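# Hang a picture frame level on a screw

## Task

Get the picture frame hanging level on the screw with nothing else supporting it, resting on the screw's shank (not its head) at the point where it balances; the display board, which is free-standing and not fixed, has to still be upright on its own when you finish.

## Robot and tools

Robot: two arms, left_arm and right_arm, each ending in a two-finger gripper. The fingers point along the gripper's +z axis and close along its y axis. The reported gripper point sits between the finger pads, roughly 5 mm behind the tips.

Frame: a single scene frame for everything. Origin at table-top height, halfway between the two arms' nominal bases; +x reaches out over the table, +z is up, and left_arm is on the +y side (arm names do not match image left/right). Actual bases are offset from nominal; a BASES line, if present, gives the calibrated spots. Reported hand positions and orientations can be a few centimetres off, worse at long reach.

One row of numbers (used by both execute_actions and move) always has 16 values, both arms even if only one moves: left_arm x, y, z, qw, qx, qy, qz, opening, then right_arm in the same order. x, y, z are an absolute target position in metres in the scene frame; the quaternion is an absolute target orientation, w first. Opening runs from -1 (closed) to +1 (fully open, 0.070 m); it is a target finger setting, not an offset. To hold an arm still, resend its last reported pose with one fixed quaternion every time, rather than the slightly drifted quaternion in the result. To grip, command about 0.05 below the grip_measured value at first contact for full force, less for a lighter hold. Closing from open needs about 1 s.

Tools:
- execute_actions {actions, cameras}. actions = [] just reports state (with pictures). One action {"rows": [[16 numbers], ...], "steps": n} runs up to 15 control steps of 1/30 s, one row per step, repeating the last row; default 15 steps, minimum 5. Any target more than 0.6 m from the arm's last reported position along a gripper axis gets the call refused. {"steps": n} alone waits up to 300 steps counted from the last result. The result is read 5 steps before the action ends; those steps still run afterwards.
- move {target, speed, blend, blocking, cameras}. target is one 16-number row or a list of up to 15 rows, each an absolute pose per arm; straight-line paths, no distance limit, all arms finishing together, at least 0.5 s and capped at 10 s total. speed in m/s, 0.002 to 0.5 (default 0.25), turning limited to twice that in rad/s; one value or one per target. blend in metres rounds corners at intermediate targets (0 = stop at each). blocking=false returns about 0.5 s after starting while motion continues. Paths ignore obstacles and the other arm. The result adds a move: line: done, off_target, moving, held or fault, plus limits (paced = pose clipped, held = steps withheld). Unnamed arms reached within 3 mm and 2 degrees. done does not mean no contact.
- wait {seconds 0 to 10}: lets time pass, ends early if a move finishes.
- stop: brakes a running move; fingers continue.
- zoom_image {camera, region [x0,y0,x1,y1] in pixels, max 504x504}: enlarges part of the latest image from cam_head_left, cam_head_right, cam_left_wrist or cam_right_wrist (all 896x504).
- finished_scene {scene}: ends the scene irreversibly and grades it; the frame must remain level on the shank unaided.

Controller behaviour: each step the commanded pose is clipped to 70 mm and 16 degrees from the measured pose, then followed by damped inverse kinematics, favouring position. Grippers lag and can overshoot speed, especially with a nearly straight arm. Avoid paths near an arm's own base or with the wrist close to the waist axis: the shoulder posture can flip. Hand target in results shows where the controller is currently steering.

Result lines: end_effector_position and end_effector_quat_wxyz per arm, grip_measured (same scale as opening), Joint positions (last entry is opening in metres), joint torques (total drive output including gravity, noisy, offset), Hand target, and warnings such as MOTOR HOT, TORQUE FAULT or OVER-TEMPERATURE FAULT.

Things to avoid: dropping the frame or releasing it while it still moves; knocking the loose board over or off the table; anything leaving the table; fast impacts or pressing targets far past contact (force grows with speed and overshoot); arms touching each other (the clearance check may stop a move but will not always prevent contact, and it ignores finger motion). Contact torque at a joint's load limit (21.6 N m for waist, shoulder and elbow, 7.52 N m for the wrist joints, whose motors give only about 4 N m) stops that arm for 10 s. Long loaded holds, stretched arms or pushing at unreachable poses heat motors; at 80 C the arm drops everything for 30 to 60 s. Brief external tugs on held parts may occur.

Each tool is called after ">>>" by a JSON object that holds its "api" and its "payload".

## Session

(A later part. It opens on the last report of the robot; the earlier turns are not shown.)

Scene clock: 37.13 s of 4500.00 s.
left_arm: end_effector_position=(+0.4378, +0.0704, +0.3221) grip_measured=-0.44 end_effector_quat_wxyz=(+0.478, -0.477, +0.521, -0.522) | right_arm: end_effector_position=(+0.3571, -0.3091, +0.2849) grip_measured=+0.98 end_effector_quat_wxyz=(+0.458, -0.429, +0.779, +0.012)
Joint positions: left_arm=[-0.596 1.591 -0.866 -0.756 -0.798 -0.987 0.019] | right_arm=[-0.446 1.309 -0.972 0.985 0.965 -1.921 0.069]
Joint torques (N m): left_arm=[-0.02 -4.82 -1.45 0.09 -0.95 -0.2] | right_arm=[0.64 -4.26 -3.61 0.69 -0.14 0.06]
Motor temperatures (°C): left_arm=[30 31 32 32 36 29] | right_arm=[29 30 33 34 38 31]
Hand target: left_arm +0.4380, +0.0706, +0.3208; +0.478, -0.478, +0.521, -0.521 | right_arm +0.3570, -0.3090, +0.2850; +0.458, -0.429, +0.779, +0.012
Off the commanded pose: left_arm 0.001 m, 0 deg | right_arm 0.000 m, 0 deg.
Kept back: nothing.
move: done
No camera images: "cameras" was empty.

>>> {"api": "move", "payload": {"target": [[0.438,0.0694,0.3247,0.4790,-0.4765,0.5227,-0.5199,-0.6,0.357,-0.309,0.285,-0.4575,0.429,-0.7785,-0.012,0.98],[0.438,0.0693,0.3217,0.4790,-0.4765,0.5227,-0.5199,-0.6,0.357,-0.309,0.285,-0.4575,0.429,-0.7785,-0.012,0.98],[0.438,0.0693,0.3217,0.4790,-0.4765,0.5227,-0.5199,-0.3,0.357,-0.309,0.285,-0.4575,0.429,-0.7785,-0.012,0.98]], "speed": [0.02,0.012,0.02], "cameras": ["cam_head_left","cam_head_right","cam_left_wrist"]}}

>>> {"api": "zoom_image", "payload": {"camera": "cam_head_left", "region": [335, 20, 475, 130]}}

>>> {"api": "zoom_image", "payload": {"camera": "cam_head_right", "region": [330, 20, 470, 130]}}

Scene clock: 39.23 s of 4500.00 s.
left_arm: end_effector_position=(+0.4381, +0.0687, +0.3210) grip_measured=-0.30 end_effector_quat_wxyz=(+0.479, -0.476, +0.524, -0.520) | right_arm: end_effector_position=(+0.3571, -0.3091, +0.2849) grip_measured=+0.98 end_effector_quat_wxyz=(+0.458, -0.429, +0.779, +0.012)
Joint positions: left_arm=[-0.601 1.595 -0.87 -0.765 -0.796 -0.975 0.025] | right_arm=[-0.446 1.309 -0.972 0.985 0.965 -1.921 0.069]
Joint torques (N m): left_arm=[0.49 -6.31 -2.4 0.24 -1.29 0.02] | right_arm=[0.65 -4.2 -3.56 0.69 -0.14 0.06]
Motor temperatures (°C): left_arm=[30 31 32 32 36 29] | right_arm=[29 30 33 34 38 31]
Hand target: left_arm +0.4380, +0.0693, +0.3217; +0.479, -0.477, +0.523, -0.520 | right_arm +0.3570, -0.3090, +0.2850; +0.458, -0.429, +0.779, +0.012
Off the commanded pose: left_arm 0.001 m, 0 deg | right_arm 0.000 m, 0 deg.
Kept back: nothing.
move: done
camera_calibration:
cam_left_wrist: T_world_to_cam=[[0.0235766, -0.019547, 0.999531, -0.326278], [-0.631179, -0.775637, -0.000280451, 0.330491], [0.775279, -0.630876, -0.0306246, -0.16477], [0, 0, 0, 1]] pos_world=[0.344035, 0.146014, 0.321171]
Images, in order (width x height): cam_head_left 896x504, cam_head_right 896x504, cam_left_wrist 896x504.

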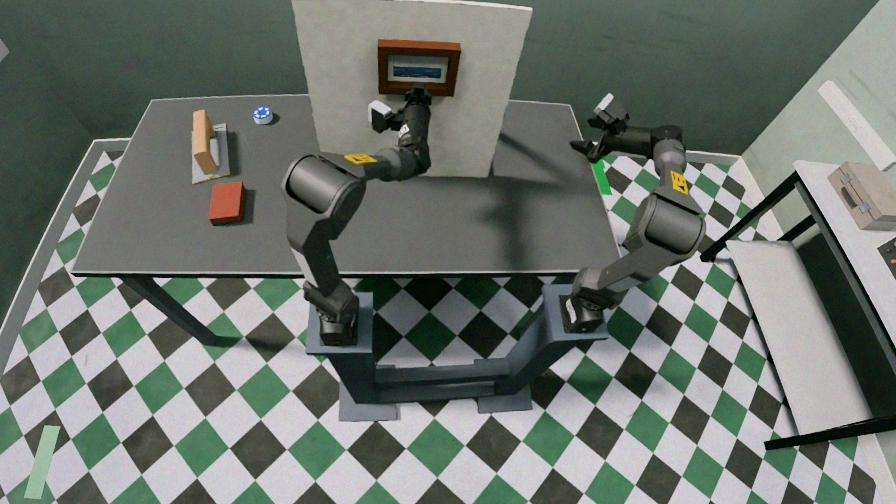

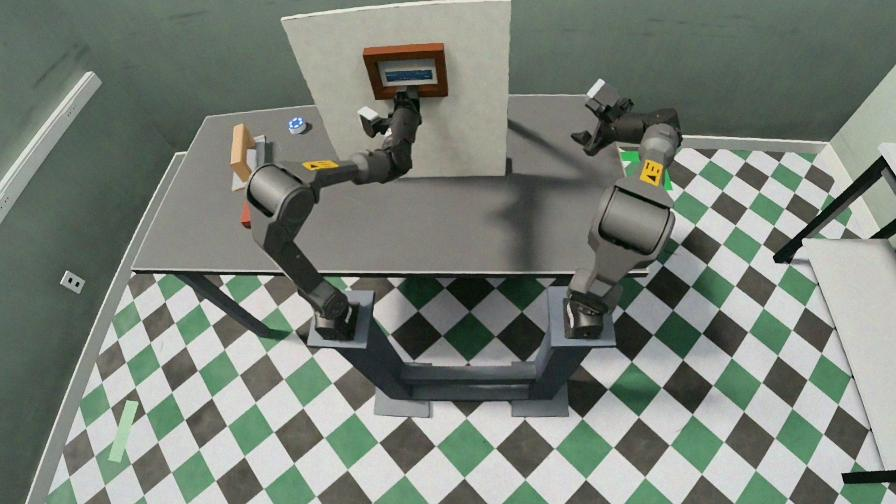

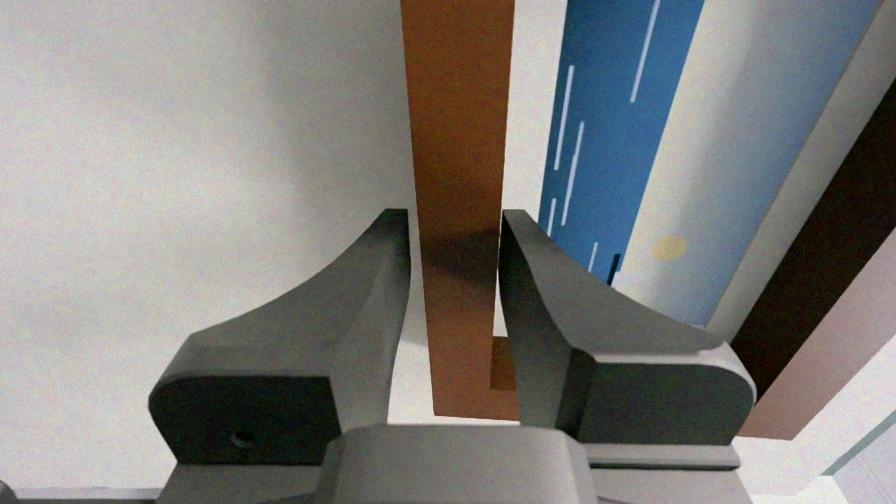

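Scaled by 3.600 from the camera's 896x504 image, which has a finer 1280x720 frame.

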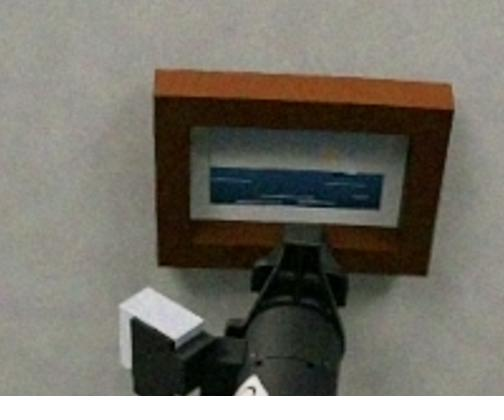

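Scaled by 3.600 from the camera's 896x504 image, which has a finer 1280x720 frame.

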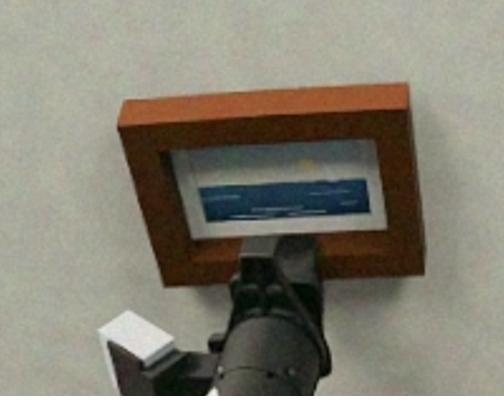

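>>> {"api": "move", "payload": {"target": [0.438,0.0693,0.3225,0.4790,-0.4765,0.5227,-0.5199,0.4,0.357,-0.309,0.285,-0.4575,0.429,-0.7785,-0.012,0.98], "speed": 0.02, "cameras": ["cam_head_left","cam_head_right","cam_left_wrist"]}}

>>> {"api": "zoom_image", "payload": {"camera": "cam_head_left", "region": [365, 20, 475, 110]}}

>>> {"api": "zoom_image", "payload": {"camera": "cam_head_right", "region": [355, 20, 465, 110]}}

Scene clock: 40.57 s of 4500.00 s.
left_arm: end_effector_position=(+0.4379, +0.0690, +0.3220) grip_measured=+0.40 end_effector_quat_wxyz=(+0.479, -0.476, +0.523, -0.520) | right_arm: end_effector_position=(+0.3571, -0.3091, +0.2849) grip_measured=+0.98 end_effector_quat_wxyz=(+0.458, -0.429, +0.779, +0.012)
Joint positions: left_arm=[-0.601 1.592 -0.871 -0.767 -0.794 -0.971 0.049] | right_arm=[-0.446 1.309 -0.972 0.985 0.965 -1.921 0.069]
Joint torques (N m): left_arm=[0.49 -7 -3.46 0.27 -1 0.09] | right_arm=[0.68 -4.24 -3.59 0.7 -0.14 0.07]
Motor temperatures (°C): left_arm=[30 31 32 32 36 29] | right_arm=[29 30 33 34 38 31]
Hand target: left_arm +0.4380, +0.0693, +0.3225; +0.479, -0.477, +0.523, -0.520 | right_arm +0.3570, -0.3090, +0.2850; +0.458, -0.429, +0.779, +0.012
Off the commanded pose: left_arm 0.001 m, 0 deg | right_arm 0.000 m, 0 deg.
Kept back: nothing.
move: done
camera_calibration:
cam_left_wrist: T_world_to_cam=[[0.0229927, -0.0194404, 0.999547, -0.327067], [-0.630676, -0.776046, -0.000585893, 0.330494], [0.775705, -0.630377, -0.030104, -0.164757], [0, 0, 0, 1]] pos_world=[0.343758, 0.146261, 0.322153]
Images, in order (width x height): cam_head_left 896x504, cam_head_right 896x504, cam_left_wrist 896x504.

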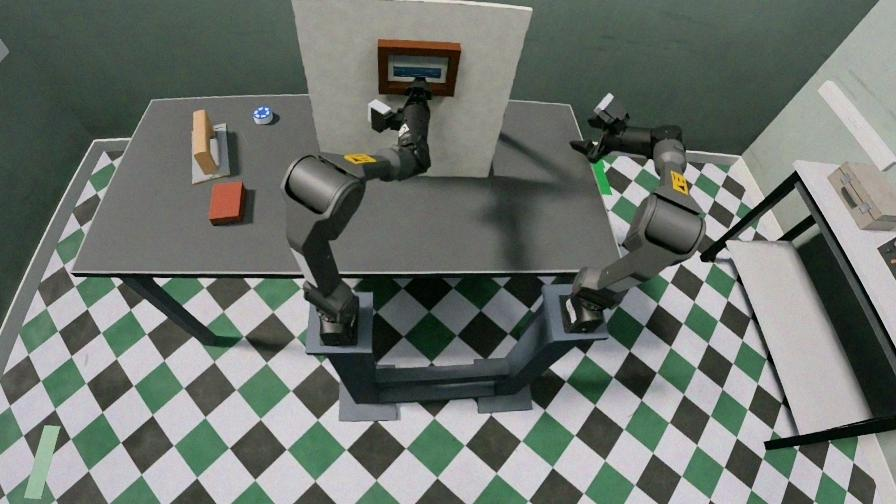

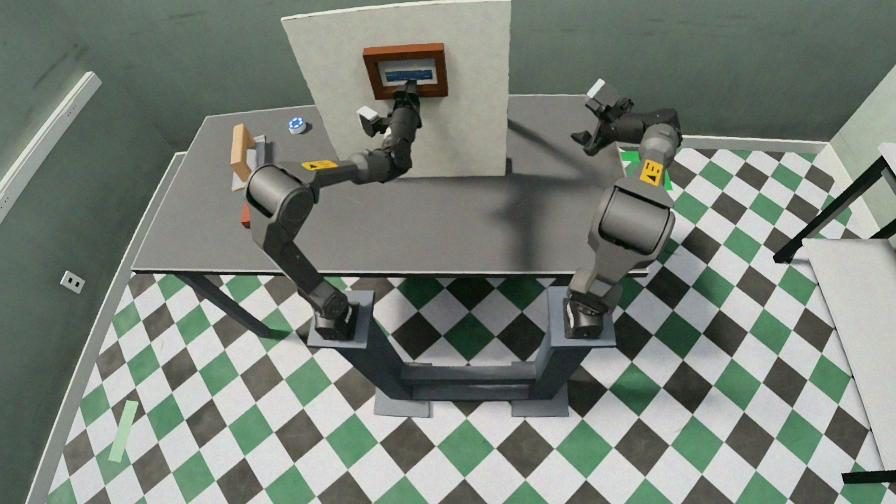

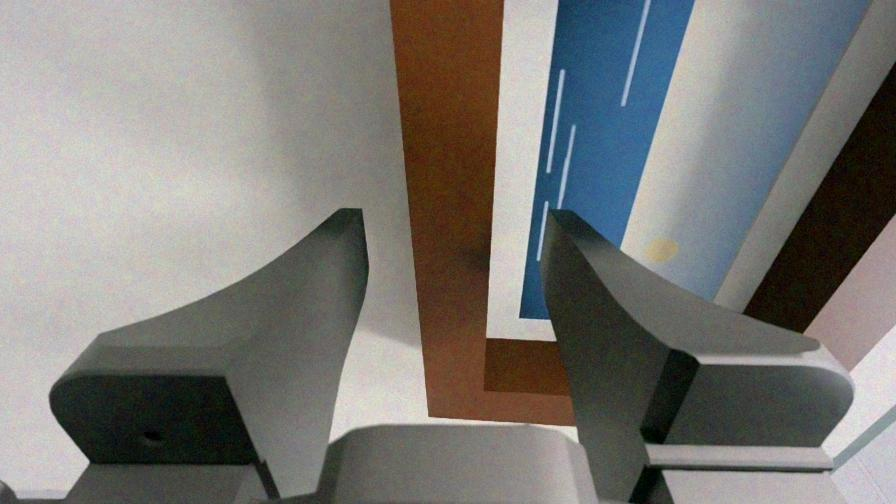

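Scaled by 4.582 from the camera's 896x504 image, which has a finer 1280x720 frame.

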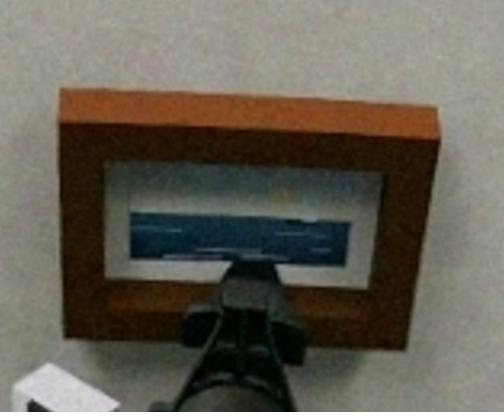

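Scaled by 4.582 from the camera's 896x504 image, which has a finer 1280x720 frame.

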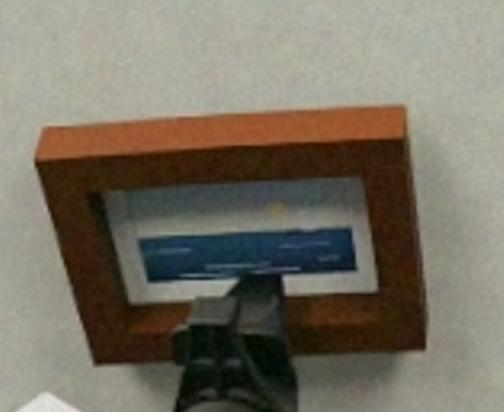

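>>> {"api": "move", "payload": {"target": [0.385,0.0690,0.3225,0.4790,-0.4765,0.5227,-0.5199,0.4,0.357,-0.309,0.285,-0.4575,0.429,-0.7785,-0.012,0.98], "speed": 0.08, "cameras": ["cam_head_left","cam_head_right","cam_left_wrist"]}}

>>> {"api": "zoom_image", "payload": {"camera": "cam_head_left", "region": [365, 20, 475, 110]}}

>>> {"api": "zoom_image", "payload": {"camera": "cam_head_right", "region": [355, 20, 465, 110]}}

Scene clock: 43.83 s of 4500.00 s.
left_arm: end_effector_position=(+0.3845, +0.0691, +0.3226) grip_measured=+0.40 end_effector_quat_wxyz=(+0.479, -0.476, +0.523, -0.520) | right_arm: end_effector_position=(+0.3571, -0.3091, +0.2849) grip_measured=+0.98 end_effector_quat_wxyz=(+0.458, -0.429, +0.779, +0.012)
Joint positions: left_arm=[-0.741 1.452 -0.717 -0.909 -0.889 -0.885 0.049] | right_arm=[-0.446 1.309 -0.972 0.985 0.965 -1.921 0.069]
Joint torques (N m): left_arm=[0.44 -4.61 -3.19 0.64 -0.92 -0.07] | right_arm=[0.67 -4.18 -3.59 0.7 -0.12 0.1]
Motor temperatures (°C): left_arm=[30 32 32 32 36 29] | right_arm=[29 30 33 34 38 31]
Hand target: left_arm +0.3850, +0.0690, +0.3225; +0.479, -0.476, +0.523, -0.520 | right_arm +0.3570, -0.3090, +0.2850; +0.458, -0.429, +0.779, +0.012
Off the commanded pose: left_arm 0.001 m, 0 deg | right_arm 0.000 m, 0 deg.
Kept back: nothing.
move: done
camera_calibration:
cam_left_wrist: T_world_to_cam=[[0.0221167, -0.0184716, 0.999585, -0.326136], [-0.630091, -0.776522, -0.000408278, 0.296612], [0.776207, -0.62982, -0.0288129, -0.123953], [0, 0, 0, 1]] pos_world=[0.290319, 0.146233, 0.322551]
Images, in order (width x height): cam_head_left 896x504, cam_head_right 896x504, cam_left_wrist 896x504.

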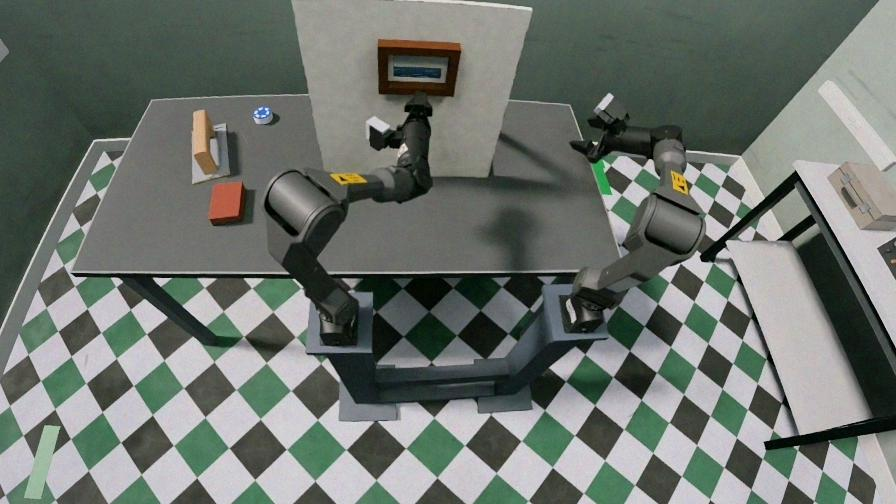

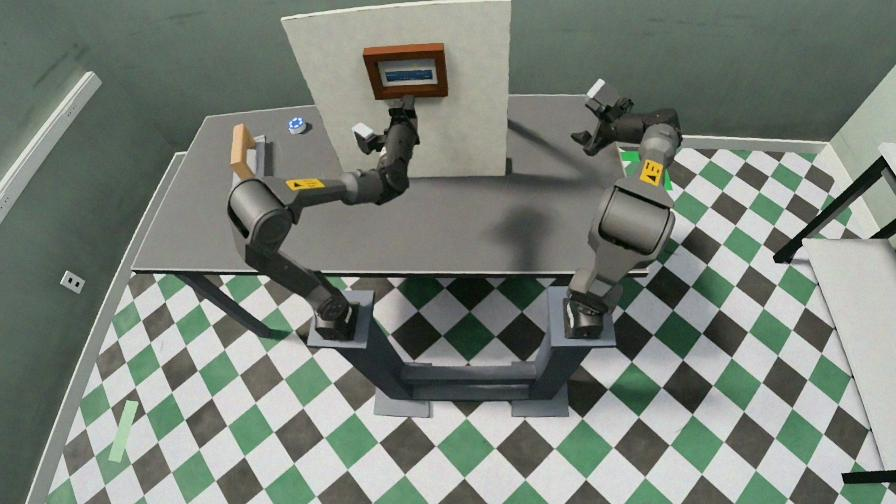

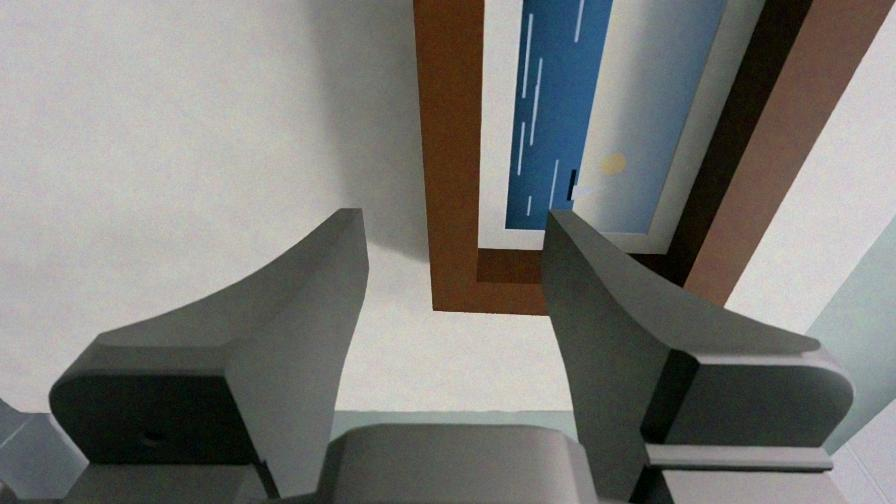

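Scaled by 4.582 from the camera's 896x504 image, which has a finer 1280x720 frame.

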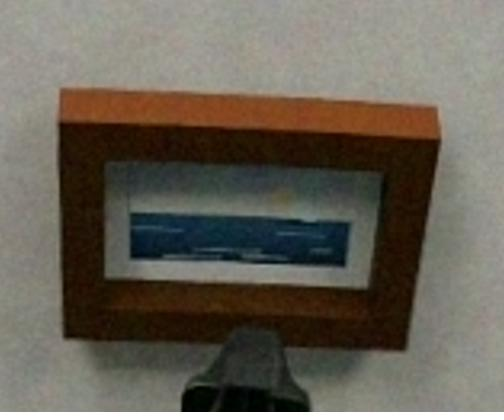

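Scaled by 4.582 from the camera's 896x504 image, which has a finer 1280x720 frame.

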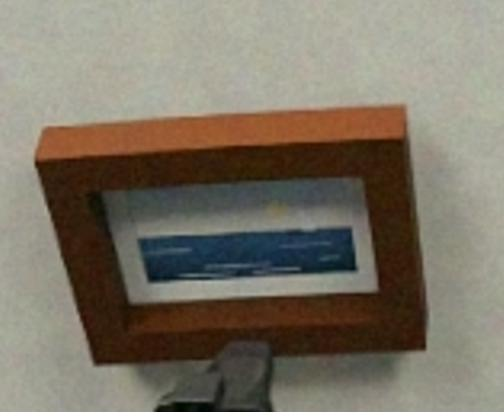

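>>> {"api": "finished_scene", "payload": {"scene": 2}}

The scene is finished: the task was done.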